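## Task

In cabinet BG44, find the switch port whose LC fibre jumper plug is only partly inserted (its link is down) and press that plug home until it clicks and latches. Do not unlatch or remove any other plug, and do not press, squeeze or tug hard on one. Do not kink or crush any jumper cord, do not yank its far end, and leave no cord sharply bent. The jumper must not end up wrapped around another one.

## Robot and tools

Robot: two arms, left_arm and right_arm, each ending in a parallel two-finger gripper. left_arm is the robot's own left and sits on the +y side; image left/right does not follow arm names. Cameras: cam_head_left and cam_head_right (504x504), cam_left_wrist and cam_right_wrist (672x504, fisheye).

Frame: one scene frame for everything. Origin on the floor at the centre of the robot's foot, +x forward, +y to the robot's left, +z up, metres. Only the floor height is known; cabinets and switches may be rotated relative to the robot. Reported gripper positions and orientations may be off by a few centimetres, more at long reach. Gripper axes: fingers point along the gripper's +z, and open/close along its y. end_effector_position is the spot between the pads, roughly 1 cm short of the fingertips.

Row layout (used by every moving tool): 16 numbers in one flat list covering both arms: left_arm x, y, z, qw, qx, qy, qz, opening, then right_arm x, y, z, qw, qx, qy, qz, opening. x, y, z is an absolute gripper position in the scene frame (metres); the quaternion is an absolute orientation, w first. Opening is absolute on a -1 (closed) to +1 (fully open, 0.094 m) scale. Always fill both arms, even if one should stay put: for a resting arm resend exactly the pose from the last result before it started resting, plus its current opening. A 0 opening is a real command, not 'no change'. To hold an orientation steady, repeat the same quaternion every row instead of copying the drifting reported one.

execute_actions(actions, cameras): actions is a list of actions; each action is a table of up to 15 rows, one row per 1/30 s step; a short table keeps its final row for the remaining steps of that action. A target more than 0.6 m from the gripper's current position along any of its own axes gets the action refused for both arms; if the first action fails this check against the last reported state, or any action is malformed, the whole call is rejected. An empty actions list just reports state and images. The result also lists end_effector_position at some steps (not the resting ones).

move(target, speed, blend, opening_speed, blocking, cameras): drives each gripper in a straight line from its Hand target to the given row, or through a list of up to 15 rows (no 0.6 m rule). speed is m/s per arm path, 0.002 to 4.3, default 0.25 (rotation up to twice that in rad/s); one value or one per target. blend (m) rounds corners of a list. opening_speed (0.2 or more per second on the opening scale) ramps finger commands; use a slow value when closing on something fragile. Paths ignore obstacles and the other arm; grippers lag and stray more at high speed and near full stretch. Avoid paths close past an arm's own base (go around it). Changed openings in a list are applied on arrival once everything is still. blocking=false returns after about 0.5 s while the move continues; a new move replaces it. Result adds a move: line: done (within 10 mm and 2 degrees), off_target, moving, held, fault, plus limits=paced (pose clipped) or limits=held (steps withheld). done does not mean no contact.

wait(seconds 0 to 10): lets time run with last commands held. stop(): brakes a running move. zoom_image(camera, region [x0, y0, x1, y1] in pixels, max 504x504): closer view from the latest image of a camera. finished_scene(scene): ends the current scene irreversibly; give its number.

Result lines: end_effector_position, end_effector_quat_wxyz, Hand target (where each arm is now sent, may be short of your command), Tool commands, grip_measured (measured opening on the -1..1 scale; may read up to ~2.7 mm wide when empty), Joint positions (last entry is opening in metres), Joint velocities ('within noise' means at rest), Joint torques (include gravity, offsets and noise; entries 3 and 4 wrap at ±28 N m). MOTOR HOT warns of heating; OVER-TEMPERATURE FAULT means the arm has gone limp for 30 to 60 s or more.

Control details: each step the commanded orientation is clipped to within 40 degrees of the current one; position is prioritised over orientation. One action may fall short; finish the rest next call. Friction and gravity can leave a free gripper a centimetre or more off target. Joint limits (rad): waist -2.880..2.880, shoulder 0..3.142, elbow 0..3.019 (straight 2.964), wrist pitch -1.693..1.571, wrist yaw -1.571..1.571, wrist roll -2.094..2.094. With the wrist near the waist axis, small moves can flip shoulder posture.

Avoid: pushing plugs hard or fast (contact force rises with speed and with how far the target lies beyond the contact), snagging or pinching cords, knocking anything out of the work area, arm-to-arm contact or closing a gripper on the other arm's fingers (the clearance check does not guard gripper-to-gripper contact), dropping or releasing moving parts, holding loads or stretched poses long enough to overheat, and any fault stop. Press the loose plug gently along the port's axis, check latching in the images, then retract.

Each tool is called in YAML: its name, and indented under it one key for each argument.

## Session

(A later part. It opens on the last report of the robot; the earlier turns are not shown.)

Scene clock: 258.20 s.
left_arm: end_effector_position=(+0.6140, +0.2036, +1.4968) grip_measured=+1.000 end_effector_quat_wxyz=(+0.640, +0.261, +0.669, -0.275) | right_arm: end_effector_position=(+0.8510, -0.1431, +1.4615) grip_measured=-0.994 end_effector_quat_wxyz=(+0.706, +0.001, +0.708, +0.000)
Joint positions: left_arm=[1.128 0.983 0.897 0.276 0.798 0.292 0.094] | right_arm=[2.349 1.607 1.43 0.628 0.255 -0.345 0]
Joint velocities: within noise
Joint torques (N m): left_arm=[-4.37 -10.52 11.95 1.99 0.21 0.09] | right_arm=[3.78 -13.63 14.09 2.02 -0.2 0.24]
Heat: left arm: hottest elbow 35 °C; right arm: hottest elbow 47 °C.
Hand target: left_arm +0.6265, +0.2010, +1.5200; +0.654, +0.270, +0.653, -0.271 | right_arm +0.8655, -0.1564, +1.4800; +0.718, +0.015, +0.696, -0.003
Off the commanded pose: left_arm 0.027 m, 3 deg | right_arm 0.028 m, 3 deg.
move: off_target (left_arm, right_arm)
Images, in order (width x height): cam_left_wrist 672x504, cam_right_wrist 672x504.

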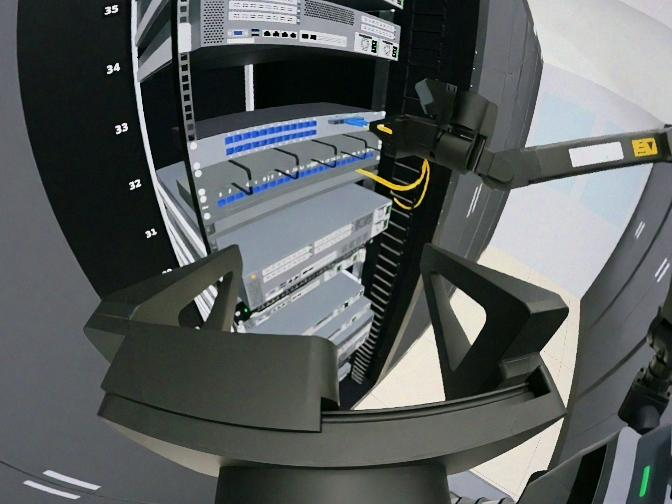

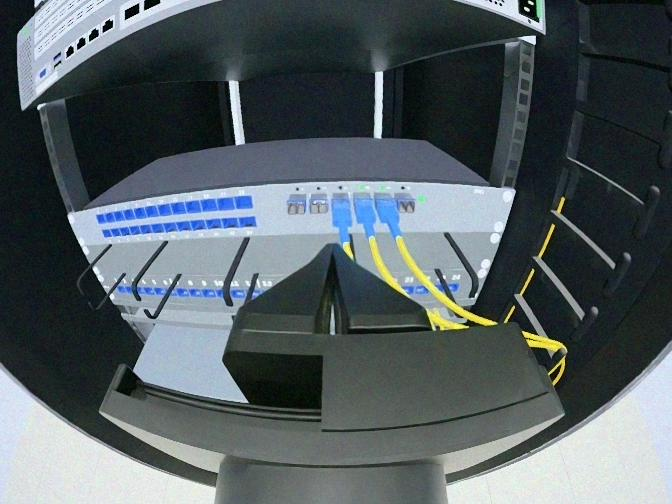

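move:
  target: [0.6281,0.2005,1.52,0.6533,0.2706,0.6533,-0.2706,1, 0.883,-0.1565,1.478,0.718,0.015,0.696,-0.003,-1]
  speed: 0.05
  cameras: ["cam_right_wrist","cam_left_wrist"]

zoom_image:
  camera: "cam_right_wrist"
  region: [280, 150, 400, 260]

zoom_image:
  camera: "cam_left_wrist"
  region: [320, 90, 430, 180]

Scene clock: 269.03 s.
left_arm: end_effector_position=(+0.6140, +0.2036, +1.4968) grip_measured=+1.000 end_effector_quat_wxyz=(+0.640, +0.261, +0.669, -0.275) | right_arm: end_effector_position=(+0.8658, -0.1427, +1.4590) grip_measured=-0.994 end_effector_quat_wxyz=(+0.706, +0.001, +0.709, +0.000)
Joint positions: left_arm=[1.128 0.983 0.897 0.276 0.798 0.292 0.094] | right_arm=[2.341 1.64 1.483 0.606 0.248 -0.341 0]
Joint velocities: within noise
Joint torques (N m): left_arm=[-4.25 -10.34 11.88 2.18 0.21 0.09] | right_arm=[3.55 -14.04 14.32 1.94 -0.21 0.25]
Heat: left arm: hottest elbow 36 °C; right arm: hottest elbow 50 °C.
Hand target: left_arm +0.6265, +0.2010, +1.5200; +0.654, +0.270, +0.653, -0.271 | right_arm +0.8805, -0.1569, +1.4780; +0.718, +0.015, +0.696, -0.003
Off the commanded pose: left_arm 0.027 m, 3 deg | right_arm 0.029 m, 3 deg.
move: off_target (left_arm, right_arm)
Images, in order (width x height): cam_left_wrist 672x504, cam_right_wrist 672x504.

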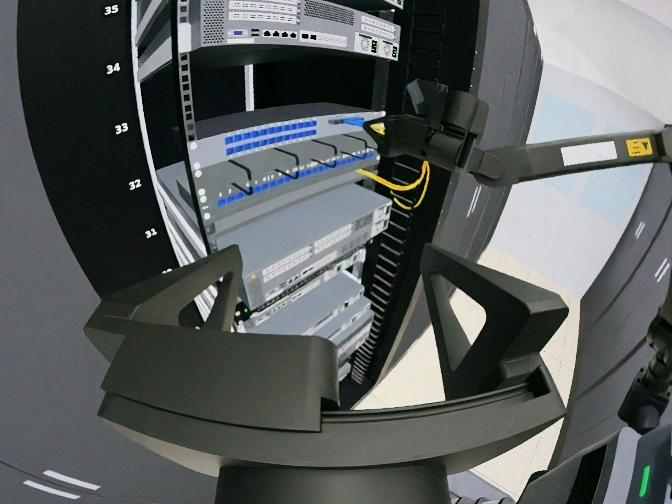

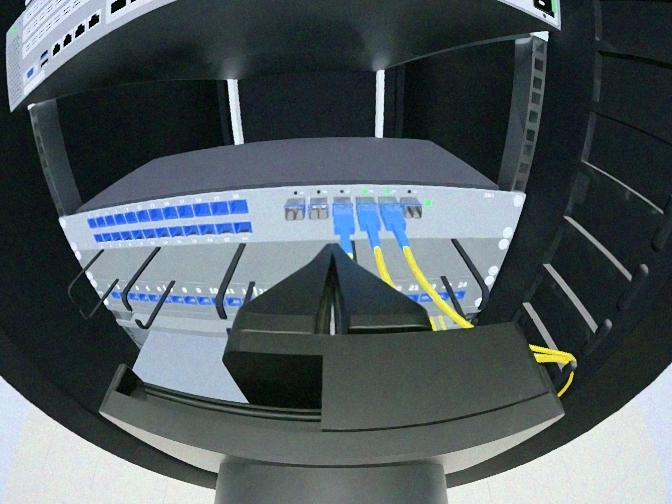

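Scaled by 4.200 from the camera's 672x504 image, which has a finer 960x720 frame.

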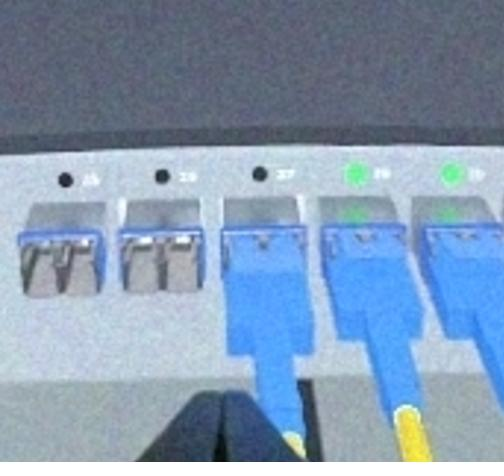

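Scaled by 4.582 from the camera's 672x504 image, which has a finer 960x720 frame.

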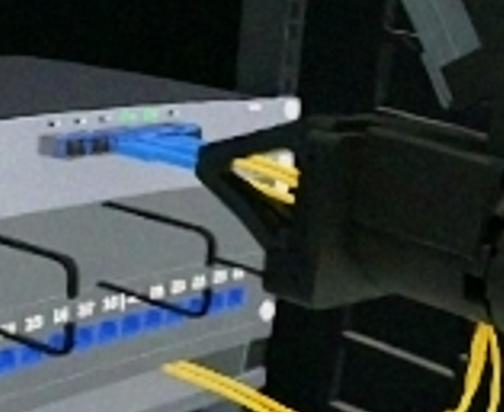

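move:
  target:
    - [0.42,0.36,1.48,0.6533,0.2706,0.6533,-0.2706,1, 0.835,-0.1555,1.478,0.718,0.015,0.696,-0.003,-1]
    - [0.42,0.36,1.48,0.6533,0.2706,0.6533,-0.2706,1, 0.845,-0.1537,1.478,0.6879,0.2118,0.6669,-0.1944,-1]
  speed: 0.12

zoom_image:
  camera: "cam_right_wrist"
  region: [200, 130, 350, 260]

Scene clock: 356.13 s.
left_arm: end_effector_position=(+0.4216, +0.3548, +1.4847) grip_measured=+1.000 end_effector_quat_wxyz=(+0.635, +0.257, +0.694, -0.221) | right_arm: end_effector_position=(+0.8368, -0.1606, +1.4557) grip_measured=-0.994 end_effector_quat_wxyz=(+0.675, +0.199, +0.681, -0.202)
Joint positions: left_arm=[1.961 0.81 0.504 1.545 1.452 -0.772 0.094] | right_arm=[2.457 1.774 1.556 1.007 0.865 -0.593 0]
Joint velocities: within noise
Joint torques (N m): left_arm=[0.91 -4.25 5.68 2.04 -0.77 -0.11] | right_arm=[6.71 -14.21 13.34 2.39 -0.19 0.01]
Heat: left arm: hottest elbow 36 °C; right arm: hottest elbow 53 °C.
Hand target: left_arm +0.4209, +0.3589, +1.4798; +0.634, +0.248, +0.698, -0.221 | right_arm +0.8433, -0.1544, +1.4778; +0.687, +0.212, +0.667, -0.194
Off the commanded pose: left_arm 0.007 m, 8 deg | right_arm 0.025 m, 3 deg.
joint sent to its limit (left arm) — joint 4 (wrist pitch), upper limit. The joint targets are off in orientation, not in position.
move: off_target (left_arm, right_arm)

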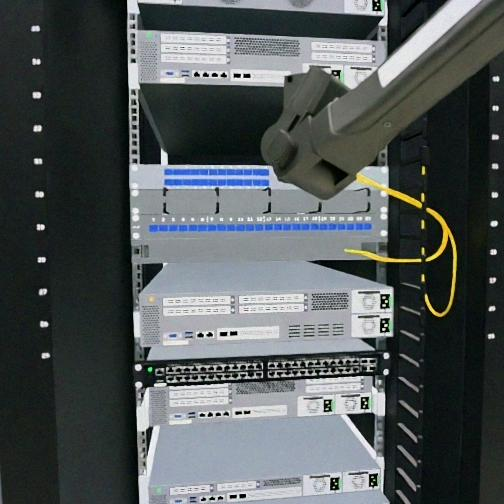

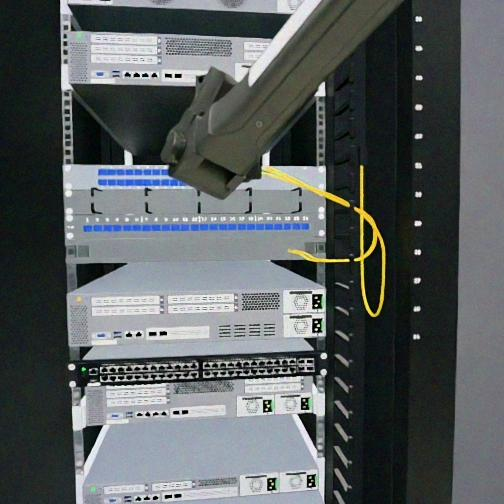

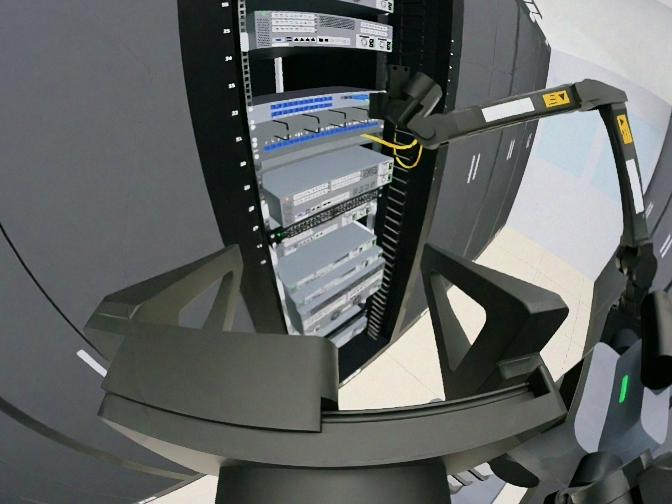

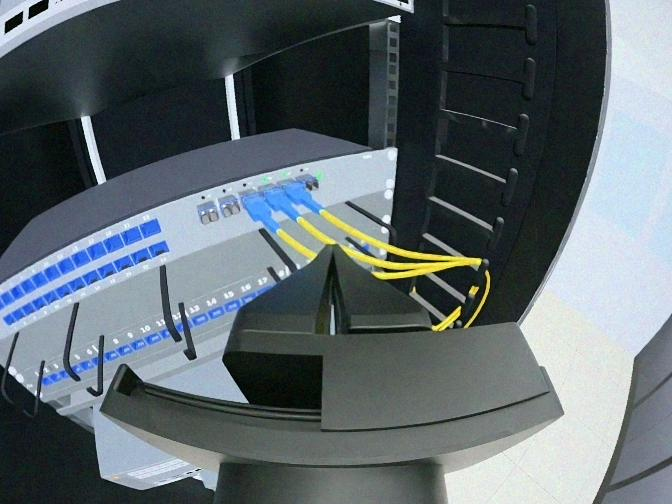

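Scaled by 3.360 from the camera's 672x504 image, which has a finer 960x720 frame.

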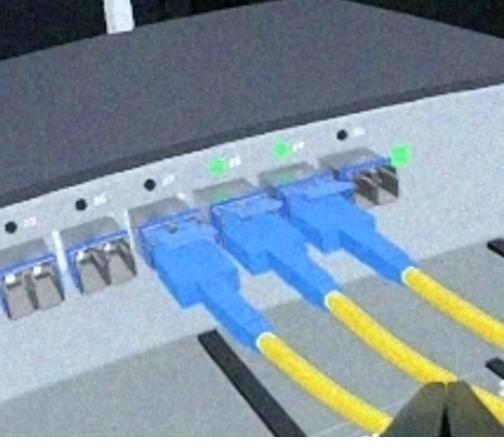

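move:
  target: [0.4209,0.3589,1.48,0.634,0.248,0.698,-0.221,1, 0.847,-0.131,1.478,0.6879,0.2118,0.6669,-0.1944,-1]
  speed: 0.08
  cameras: ["cam_right_wrist"]

zoom_image:
  camera: "cam_right_wrist"
  region: [240, 140, 380, 260]

Scene clock: 364.33 s.
left_arm: end_effector_position=(+0.4215, +0.3547, +1.4844) grip_measured=+1.000 end_effector_quat_wxyz=(+0.635, +0.256, +0.694, -0.222) | right_arm: end_effector_position=(+0.8393, -0.1357, +1.4554) grip_measured=-0.994 end_effector_quat_wxyz=(+0.676, +0.197, +0.681, -0.201)
Joint positions: left_arm=[1.961 0.81 0.503 1.545 1.451 -0.773 0.094] | right_arm=[2.491 1.816 1.599 1.032 0.885 -0.63 0]
Joint velocities: within noise
Joint torques (N m): left_arm=[0.32 -4.13 5.52 1.76 -0.77 -0.06] | right_arm=[6.95 -14.86 13.26 2.33 -0.2 0.07]
Heat: left arm: hottest elbow 36 °C; right arm: hottest elbow 52 °C.
Hand target: left_arm +0.4209, +0.3588, +1.4800; +0.634, +0.248, +0.698, -0.221 | right_arm +0.8452, -0.1316, +1.4780; +0.688, +0.212, +0.667, -0.194
Off the commanded pose: left_arm 0.006 m, 1 deg | right_arm 0.024 m, 3 deg.
move: off_target (right_arm)
Images, in order (width x height): cam_right_wrist 672x504.

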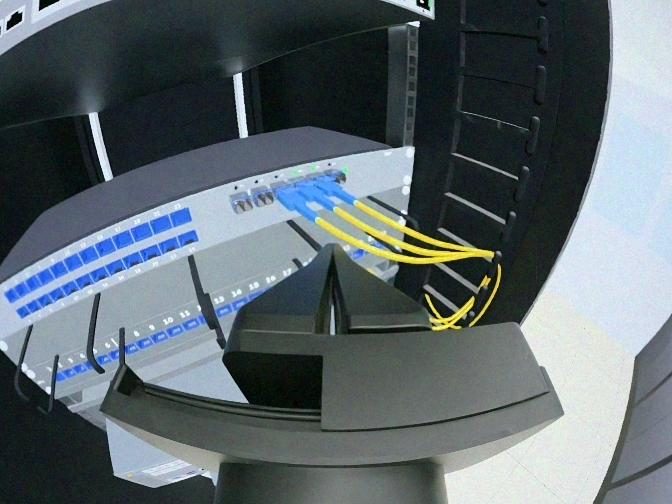

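Scaled by 3.600 from the camera's 672x504 image, which has a finer 960x720 frame.

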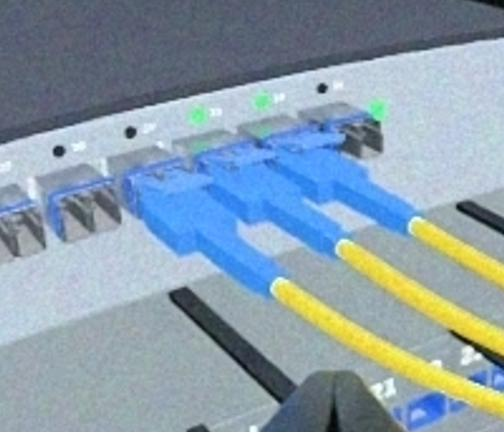

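move:
  target: [0.4209,0.3589,1.48,0.634,0.248,0.698,-0.221,1, 0.877,-0.133,1.478,0.6879,0.2118,0.6669,-0.1944,-1]
  speed: 0.08
  cameras: ["cam_right_wrist"]

zoom_image:
  camera: "cam_right_wrist"
  region: [260, 150, 380, 260]

Scene clock: 373.97 s.
left_arm: end_effector_position=(+0.4214, +0.3547, +1.4843) grip_measured=+1.000 end_effector_quat_wxyz=(+0.635, +0.256, +0.694, -0.222) | right_arm: end_effector_position=(+0.8652, -0.1261, +1.4622) grip_measured=-0.994 end_effector_quat_wxyz=(+0.679, +0.196, +0.679, -0.199)
Joint positions: left_arm=[1.961 0.81 0.502 1.545 1.451 -0.773 0.094] | right_arm=[2.491 1.871 1.716 0.974 0.875 -0.628 0]
Joint velocities: within noise
Joint torques (N m): left_arm=[0.91 -4.37 5.64 1.48 -0.78 -0.06] | right_arm=[5.71 -15.27 13.5 1.39 -0.37 0.25]
Heat: left arm: hottest elbow 35 °C; right arm: hottest elbow 53 °C.
Hand target: left_arm +0.4210, +0.3588, +1.4801; +0.634, +0.248, +0.698, -0.221 | right_arm +0.8751, -0.1333, +1.4778; +0.688, +0.211, +0.667, -0.194
Off the commanded pose: left_arm 0.006 m, 1 deg | right_arm 0.021 m, 3 deg.
move: off_target (right_arm)
Images, in order (width x height): cam_right_wrist 672x504.

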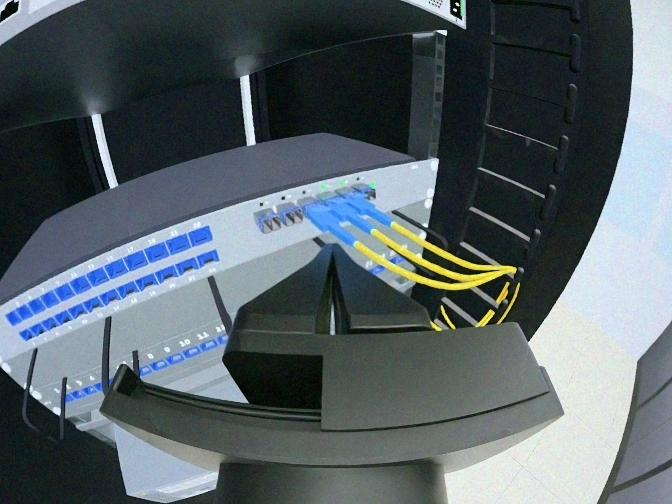

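Scaled by 4.200 from the camera's 672x504 image, which has a finer 960x720 frame.

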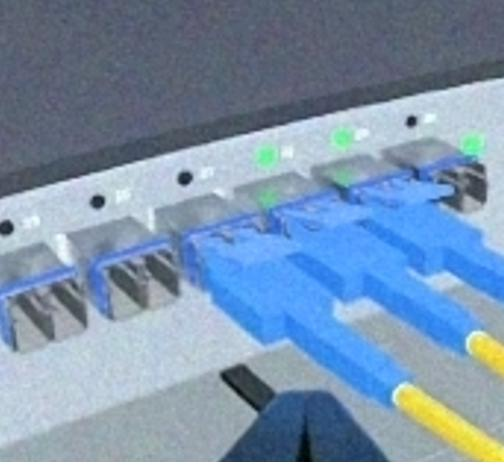

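move:
  target: [0.4209,0.3589,1.48,0.634,0.248,0.698,-0.221,1, 0.879,-0.147,1.474,0.6879,0.2118,0.6669,-0.1944,-1]
  speed: 0.05
  cameras: ["cam_right_wrist"]

zoom_image:
  camera: "cam_right_wrist"
  region: [260, 150, 380, 260]

Scene clock: 383.87 s.
left_arm: end_effector_position=(+0.4214, +0.3547, +1.4843) grip_measured=+1.000 end_effector_quat_wxyz=(+0.635, +0.256, +0.694, -0.222) | right_arm: end_effector_position=(+0.8693, -0.1323, +1.4579) grip_measured=-0.994 end_effector_quat_wxyz=(+0.680, +0.195, +0.679, -0.195)
Joint positions: left_arm=[1.961 0.81 0.502 1.545 1.451 -0.773 0.094] | right_arm=[2.476 1.871 1.716 0.957 0.861 -0.604 0]
Joint velocities: within noise
Joint torques (N m): left_arm=[-0.09 -4.6 5.78 1.84 -0.79 -0.05] | right_arm=[5.01 -16.32 12.27 1.24 -0.37 0.27]
Heat: left arm: hottest elbow 34 °C; right arm: hottest elbow 54 °C.
Hand target: left_arm +0.4210, +0.3588, +1.4801; +0.634, +0.248, +0.698, -0.221 | right_arm +0.8775, -0.1471, +1.4739; +0.688, +0.211, +0.667, -0.194
Off the commanded pose: left_arm 0.006 m, 1 deg | right_arm 0.024 m, 3 deg.
move: off_target (right_arm)
Images, in order (width x height): cam_right_wrist 672x504.

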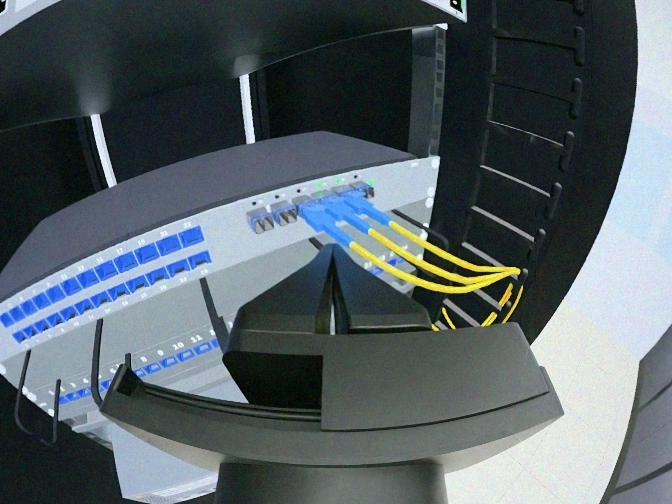

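Scaled by 4.200 from the camera's 672x504 image, which has a finer 960x720 frame.

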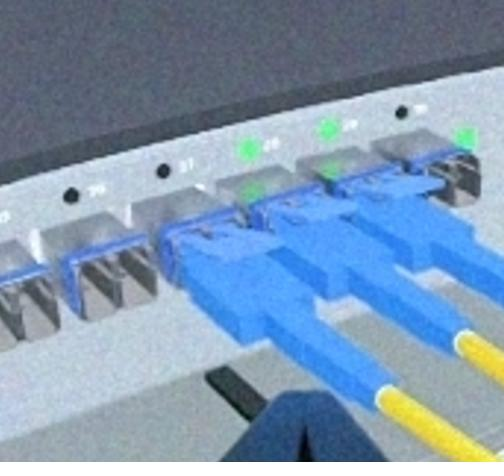

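move:
  target: [0.4209,0.3589,1.48,0.634,0.248,0.698,-0.221,1, 0.890,-0.151,1.474,0.6879,0.2118,0.6669,-0.1944,-1]
  speed: 0.04
  cameras: ["cam_right_wrist"]

zoom_image:
  camera: "cam_right_wrist"
  region: [260, 150, 380, 260]

Scene clock: 393.53 s.
left_arm: end_effector_position=(+0.4214, +0.3547, +1.4843) grip_measured=+1.000 end_effector_quat_wxyz=(+0.635, +0.256, +0.694, -0.222) | right_arm: end_effector_position=(+0.8767, -0.1381, +1.4614) grip_measured=-0.994 end_effector_quat_wxyz=(+0.680, +0.195, +0.680, -0.194)
Joint positions: left_arm=[1.961 0.81 0.502 1.545 1.451 -0.773 0.094] | right_arm=[2.466 1.873 1.739 0.924 0.852 -0.591 0]
Joint velocities: within noise
Joint torques (N m): left_arm=[0.09 -4.66 5.46 1.74 -0.74 -0.03] | right_arm=[5.01 -15.44 13.72 1.43 -0.37 0.24]
Heat: left arm: hottest elbow 34 °C; right arm: hottest elbow 54 °C.
Hand target: left_arm +0.4210, +0.3588, +1.4801; +0.634, +0.248, +0.698, -0.221 | right_arm +0.8881, -0.1513, +1.4740; +0.688, +0.211, +0.667, -0.194
Off the commanded pose: left_arm 0.006 m, 1 deg | right_arm 0.022 m, 3 deg.
move: off_target (right_arm)
Images, in order (width x height): cam_right_wrist 672x504.

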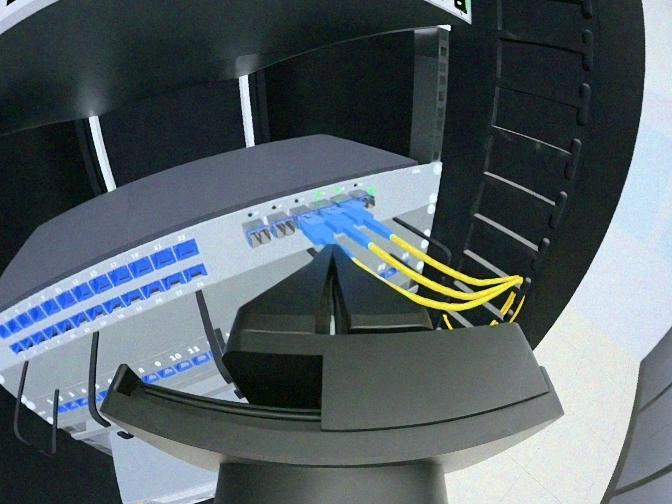

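Scaled by 4.200 from the camera's 672x504 image, which has a finer 960x720 frame.

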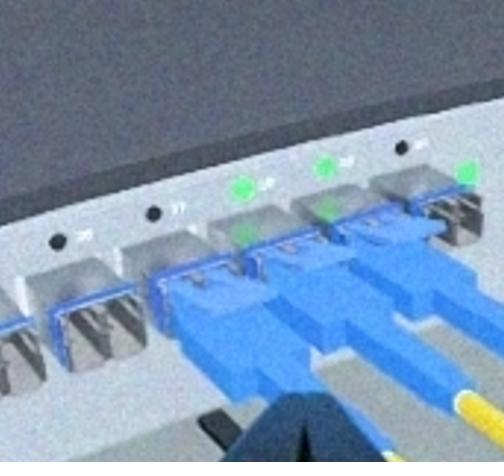

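move:
  target: [0.4209,0.3589,1.48,0.634,0.248,0.698,-0.221,1, 0.896,-0.150,1.467,0.6879,0.2118,0.6669,-0.1944,-1]
  speed: 0.04
  cameras: ["cam_right_wrist"]

zoom_image:
  camera: "cam_right_wrist"
  region: [270, 170, 370, 260]

Scene clock: 402.67 s.
left_arm: end_effector_position=(+0.4214, +0.3547, +1.4843) grip_measured=+1.000 end_effector_quat_wxyz=(+0.635, +0.256, +0.694, -0.222) | right_arm: end_effector_position=(+0.8825, -0.1357, +1.4519) grip_measured=-0.994 end_effector_quat_wxyz=(+0.679, +0.193, +0.681, -0.194)
Joint positions: left_arm=[1.961 0.81 0.502 1.545 1.451 -0.773 0.094] | right_arm=[2.461 1.896 1.759 0.919 0.848 -0.585 0]
Joint velocities: within noise
Joint torques (N m): left_arm=[0.15 -4.95 5.61 1.61 -0.76 -0.06] | right_arm=[5.01 -15.74 13.79 1.44 -0.36 0.24]
Heat: left arm: hottest elbow 34 °C; right arm: hottest elbow 54 °C.
Hand target: left_arm +0.4210, +0.3588, +1.4801; +0.634, +0.248, +0.698, -0.221 | right_arm +0.8938, -0.1505, +1.4670; +0.688, +0.211, +0.667, -0.194
Off the commanded pose: left_arm 0.006 m, 1 deg | right_arm 0.025 m, 3 deg.
move: off_target (right_arm)
Images, in order (width x height): cam_right_wrist 672x504.

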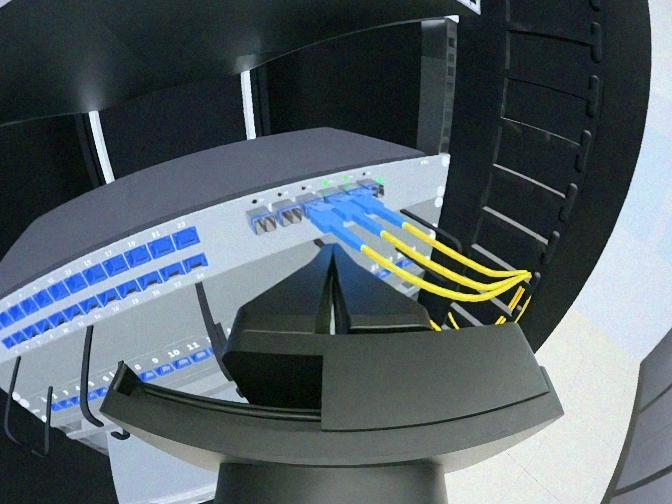

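Scaled by 5.040 from the camera's 672x504 image, which has a finer 960x720 frame.

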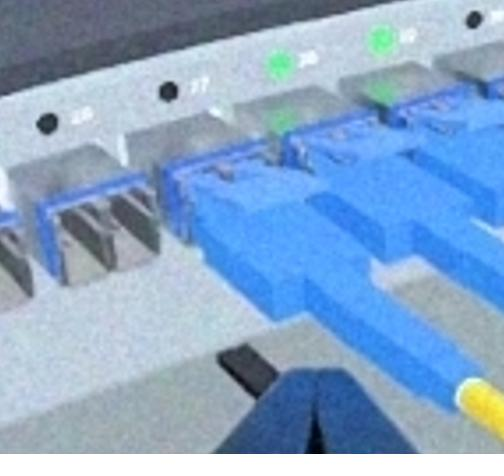

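move:
  target: [0.4209,0.3589,1.48,0.634,0.248,0.698,-0.221,1, 0.903,-0.1555,1.469,0.6879,0.2118,0.6669,-0.1944,-1]
  speed: 0.04
  cameras: ["cam_right_wrist"]

zoom_image:
  camera: "cam_right_wrist"
  region: [270, 170, 370, 260]

Scene clock: 413.97 s.
left_arm: end_effector_position=(+0.4214, +0.3547, +1.4843) grip_measured=+1.000 end_effector_quat_wxyz=(+0.635, +0.256, +0.694, -0.222) | right_arm: end_effector_position=(+0.8898, -0.1411, +1.4552) grip_measured=-0.994 end_effector_quat_wxyz=(+0.680, +0.194, +0.680, -0.194)
Joint positions: left_arm=[1.961 0.81 0.502 1.545 1.451 -0.773 0.094] | right_arm=[2.451 1.9 1.784 0.891 0.841 -0.574 0]
Joint velocities: within noise
Joint torques (N m): left_arm=[0.15 -4.48 5.61 1.61 -0.78 -0.03] | right_arm=[4.95 -15.79 13.98 1.48 -0.33 0.28]
Heat: left arm: hottest elbow 33 °C; right arm: hottest elbow 55 °C.
Hand target: left_arm +0.4210, +0.3588, +1.4801; +0.634, +0.248, +0.698, -0.221 | right_arm +0.9009, -0.1558, +1.4690; +0.688, +0.211, +0.667, -0.194
Off the commanded pose: left_arm 0.006 m, 1 deg | right_arm 0.024 m, 3 deg.
move: off_target (right_arm)
Images, in order (width x height): cam_right_wrist 672x504.

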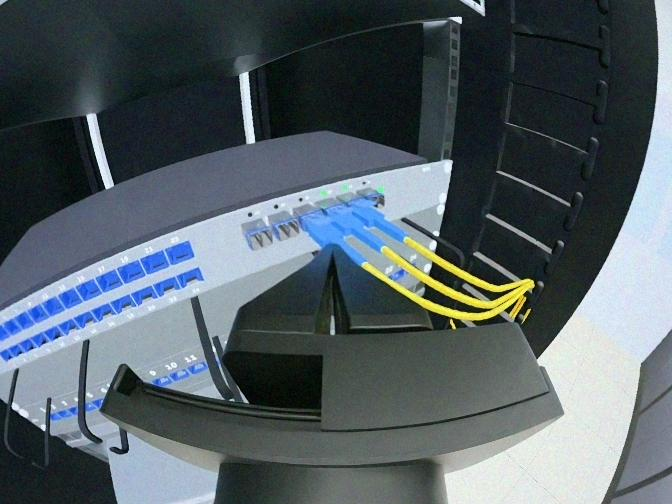

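Scaled by 5.040 from the camera's 672x504 image, which has a finer 960x720 frame.

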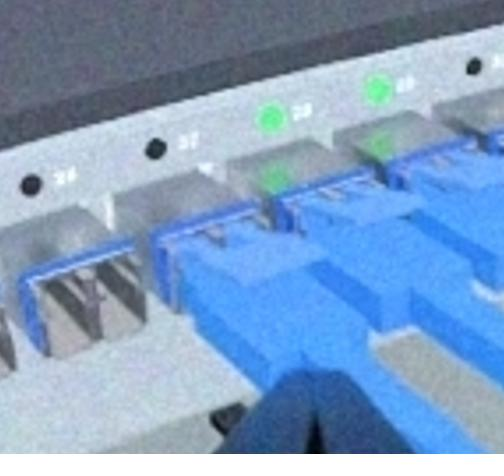

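move:
  target: [0.4209,0.3589,1.48,0.634,0.248,0.698,-0.221,1, 0.911,-0.1555,1.469,0.6879,0.2118,0.6669,-0.1944,-1]
  speed: 0.04
  cameras: ["cam_right_wrist"]

zoom_image:
  camera: "cam_right_wrist"
  region: [270, 170, 370, 260]

Scene clock: 421.77 s.
left_arm: end_effector_position=(+0.4214, +0.3547, +1.4843) grip_measured=+1.000 end_effector_quat_wxyz=(+0.635, +0.256, +0.694, -0.222) | right_arm: end_effector_position=(+0.8972, -0.1412, +1.4562) grip_measured=-0.994 end_effector_quat_wxyz=(+0.680, +0.195, +0.680, -0.194)
Joint positions: left_arm=[1.961 0.81 0.502 1.545 1.451 -0.773 0.094] | right_arm=[2.448 1.916 1.818 0.872 0.839 -0.569 0]
Joint velocities: within noise
Joint torques (N m): left_arm=[-0.32 -4.19 5.75 1.4 -0.74 -0.08] | right_arm=[4.84 -16.15 14.04 1.25 -0.34 0.25]
Heat: left arm: hottest elbow 33 °C; right arm: hottest elbow 54 °C.
Hand target: left_arm +0.4210, +0.3588, +1.4801; +0.634, +0.248, +0.698, -0.221 | right_arm +0.9087, -0.1560, +1.4691; +0.688, +0.211, +0.667, -0.194
Off the commanded pose: left_arm 0.006 m, 1 deg | right_arm 0.024 m, 3 deg.
move: off_target (right_arm)
Images, in order (width x height): cam_right_wrist 672x504.

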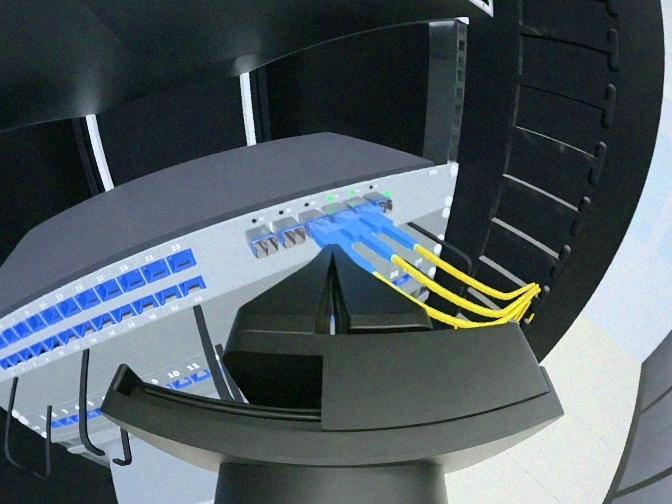

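Scaled by 5.040 from the camera's 672x504 image, which has a finer 960x720 frame.

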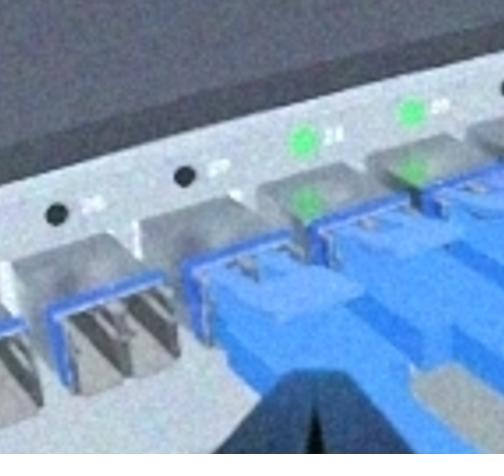

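move:
  target: [0.4209,0.3589,1.48,0.634,0.248,0.698,-0.221,1, 0.919,-0.1555,1.469,0.6879,0.2118,0.6669,-0.1944,-1]
  speed: 0.04
  cameras: ["cam_right_wrist"]

zoom_image:
  camera: "cam_right_wrist"
  region: [270, 170, 370, 260]

Scene clock: 428.60 s.
left_arm: end_effector_position=(+0.4214, +0.3547, +1.4843) grip_measured=+1.000 end_effector_quat_wxyz=(+0.635, +0.256, +0.694, -0.222) | right_arm: end_effector_position=(+0.9004, -0.1408, +1.4560) grip_measured=-0.994 end_effector_quat_wxyz=(+0.679, +0.198, +0.680, -0.194)
Joint positions: left_arm=[1.961 0.81 0.502 1.545 1.451 -0.773 0.094] | right_arm=[2.448 1.926 1.837 0.862 0.846 -0.565 0]
Joint velocities: within noise
Joint torques (N m): left_arm=[0.15 -4.66 5.63 1.51 -0.81 -0.07] | right_arm=[4.72 -15.56 15.43 0.94 -0.72 0.2]
Heat: left arm: hottest elbow 33 °C; right arm: hottest elbow 53 °C.
Hand target: left_arm +0.4210, +0.3588, +1.4801; +0.634, +0.248, +0.698, -0.221 | right_arm +0.9156, -0.1561, +1.4689; +0.688, +0.211, +0.667, -0.194
Off the commanded pose: left_arm 0.006 m, 1 deg | right_arm 0.027 m, 2 deg.
move: off_target (right_arm)
Images, in order (width x height): cam_right_wrist 672x504.

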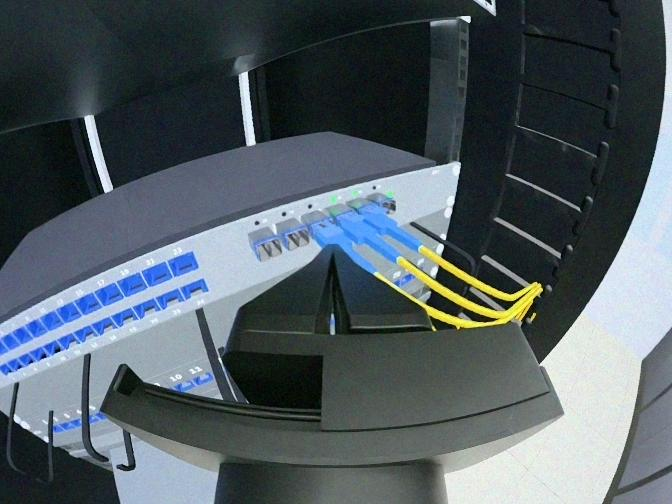

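Scaled by 5.040 from the camera's 672x504 image, which has a finer 960x720 frame.

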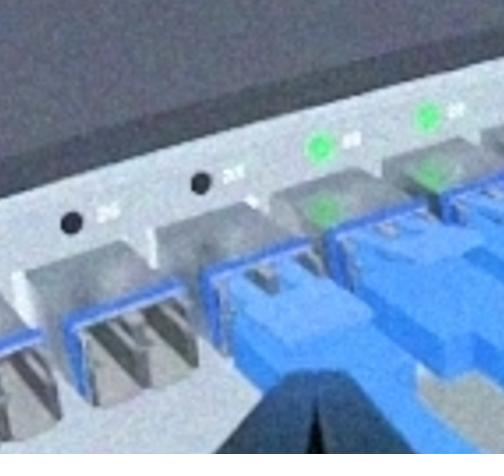

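move:
  target: [0.4209,0.3589,1.48,0.634,0.248,0.698,-0.221,1, 0.930,-0.1555,1.469,0.6879,0.2118,0.6669,-0.1944,-1]
  speed: 0.04
  cameras: ["cam_right_wrist"]

zoom_image:
  camera: "cam_right_wrist"
  region: [270, 170, 370, 260]

Scene clock: 433.97 s.
left_arm: end_effector_position=(+0.4214, +0.3547, +1.4843) grip_measured=+1.000 end_effector_quat_wxyz=(+0.635, +0.256, +0.694, -0.222) | right_arm: end_effector_position=(+0.9024, -0.1405, +1.4556) grip_measured=-0.994 end_effector_quat_wxyz=(+0.673, +0.207, +0.682, -0.196)
Joint positions: left_arm=[1.961 0.81 0.502 1.545 1.451 -0.773 0.094] | right_arm=[2.451 1.935 1.859 0.851 0.868 -0.561 0]
Joint velocities: within noise
Joint torques (N m): left_arm=[0.21 -4.07 5.65 1.7 -0.77 -0.06] | right_arm=[4.07 -14.74 17.06 0.35 -1.72 0.25]
Heat: left arm: hottest elbow 33 °C; right arm: hottest elbow 54 °C.
Hand target: left_arm +0.4210, +0.3588, +1.4801; +0.634, +0.248, +0.698, -0.221 | right_arm +0.9239, -0.1565, +1.4688; +0.688, +0.211, +0.667, -0.194
Off the commanded pose: left_arm 0.006 m, 1 deg | right_arm 0.034 m, 2 deg.
move: off_target (right_arm)
Images, in order (width x height): cam_right_wrist 672x504.

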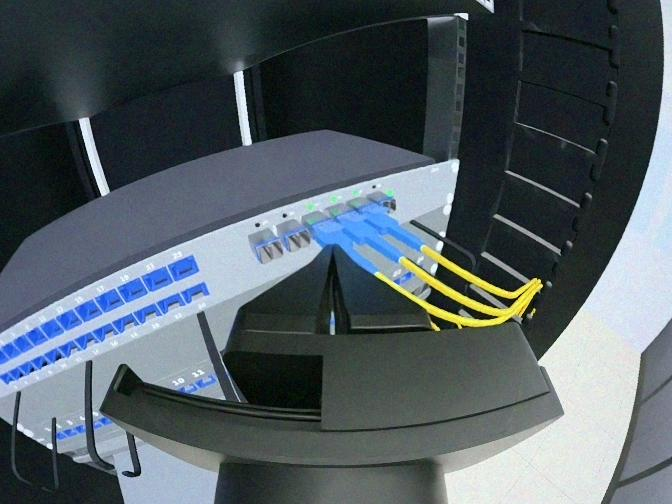

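Scaled by 5.040 from the camera's 672x504 image, which has a finer 960x720 frame.

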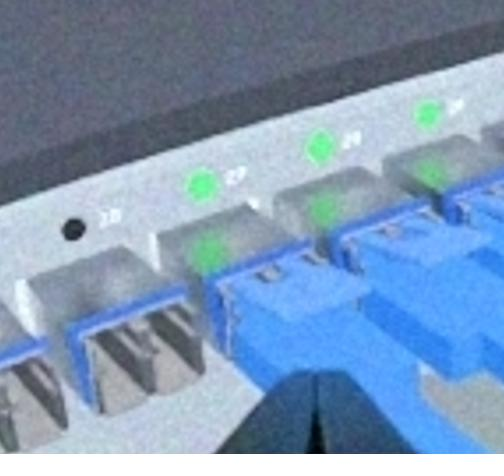

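move:
  target:
    - [0.4209,0.3589,1.48,0.634,0.248,0.698,-0.221,1, 0.90,-0.152,1.469,0.6879,0.2118,0.6669,-0.1944,-1]
    - [0.4209,0.3589,1.48,0.634,0.248,0.698,-0.221,1, 0.80,-0.115,1.469,0.6879,0.2118,0.6669,-0.1944,-1]
  speed: 0.08
  cameras: ["cam_right_wrist"]

zoom_image:
  camera: "cam_right_wrist"
  region: [220, 130, 370, 260]

Scene clock: 441.93 s.
left_arm: end_effector_position=(+0.4214, +0.3547, +1.4843) grip_measured=+1.000 end_effector_quat_wxyz=(+0.635, +0.256, +0.694, -0.222) | right_arm: end_effector_position=(+0.8058, -0.1184, +1.4555) grip_measured=-0.994 end_effector_quat_wxyz=(+0.683, +0.209, +0.671, -0.200)
Joint positions: left_arm=[1.961 0.81 0.502 1.545 1.451 -0.773 0.094] | right_arm=[2.537 1.803 1.515 1.185 0.915 -0.691 0]
Joint velocities: within noise
Joint torques (N m): left_arm=[1.26 -4.72 5.67 1.72 -0.75 -0.03] | right_arm=[7.12 -16.09 7.38 2.26 -0.26 0.07]
Heat: left arm: hottest elbow 33 °C; right arm: hottest elbow 54 °C.
Hand target: left_arm +0.4210, +0.3588, +1.4801; +0.634, +0.248, +0.698, -0.221 | right_arm +0.8002, -0.1152, +1.4688; +0.688, +0.212, +0.667, -0.194
Off the commanded pose: left_arm 0.006 m, 1 deg | right_arm 0.015 m, 1 deg.
move: off_target (right_arm)
Images, in order (width x height): cam_right_wrist 672x504.

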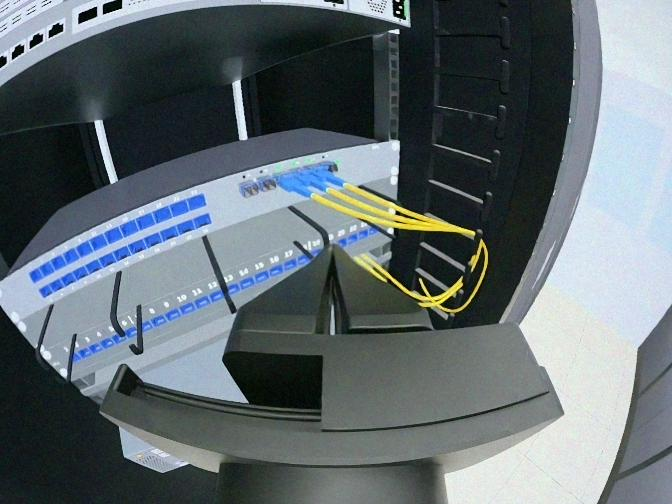

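Scaled by 3.360 from the camera's 672x504 image, which has a finer 960x720 frame.

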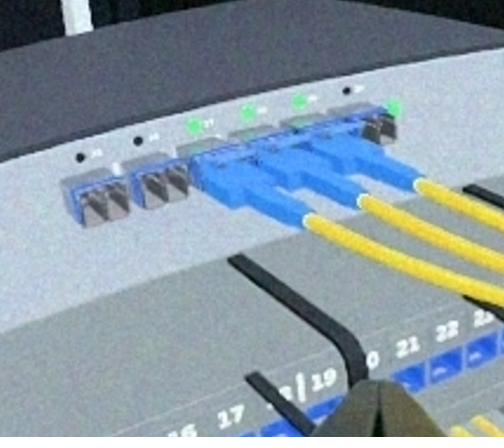

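finished_scene:
  scene: 1

The scene is finished: the task was done.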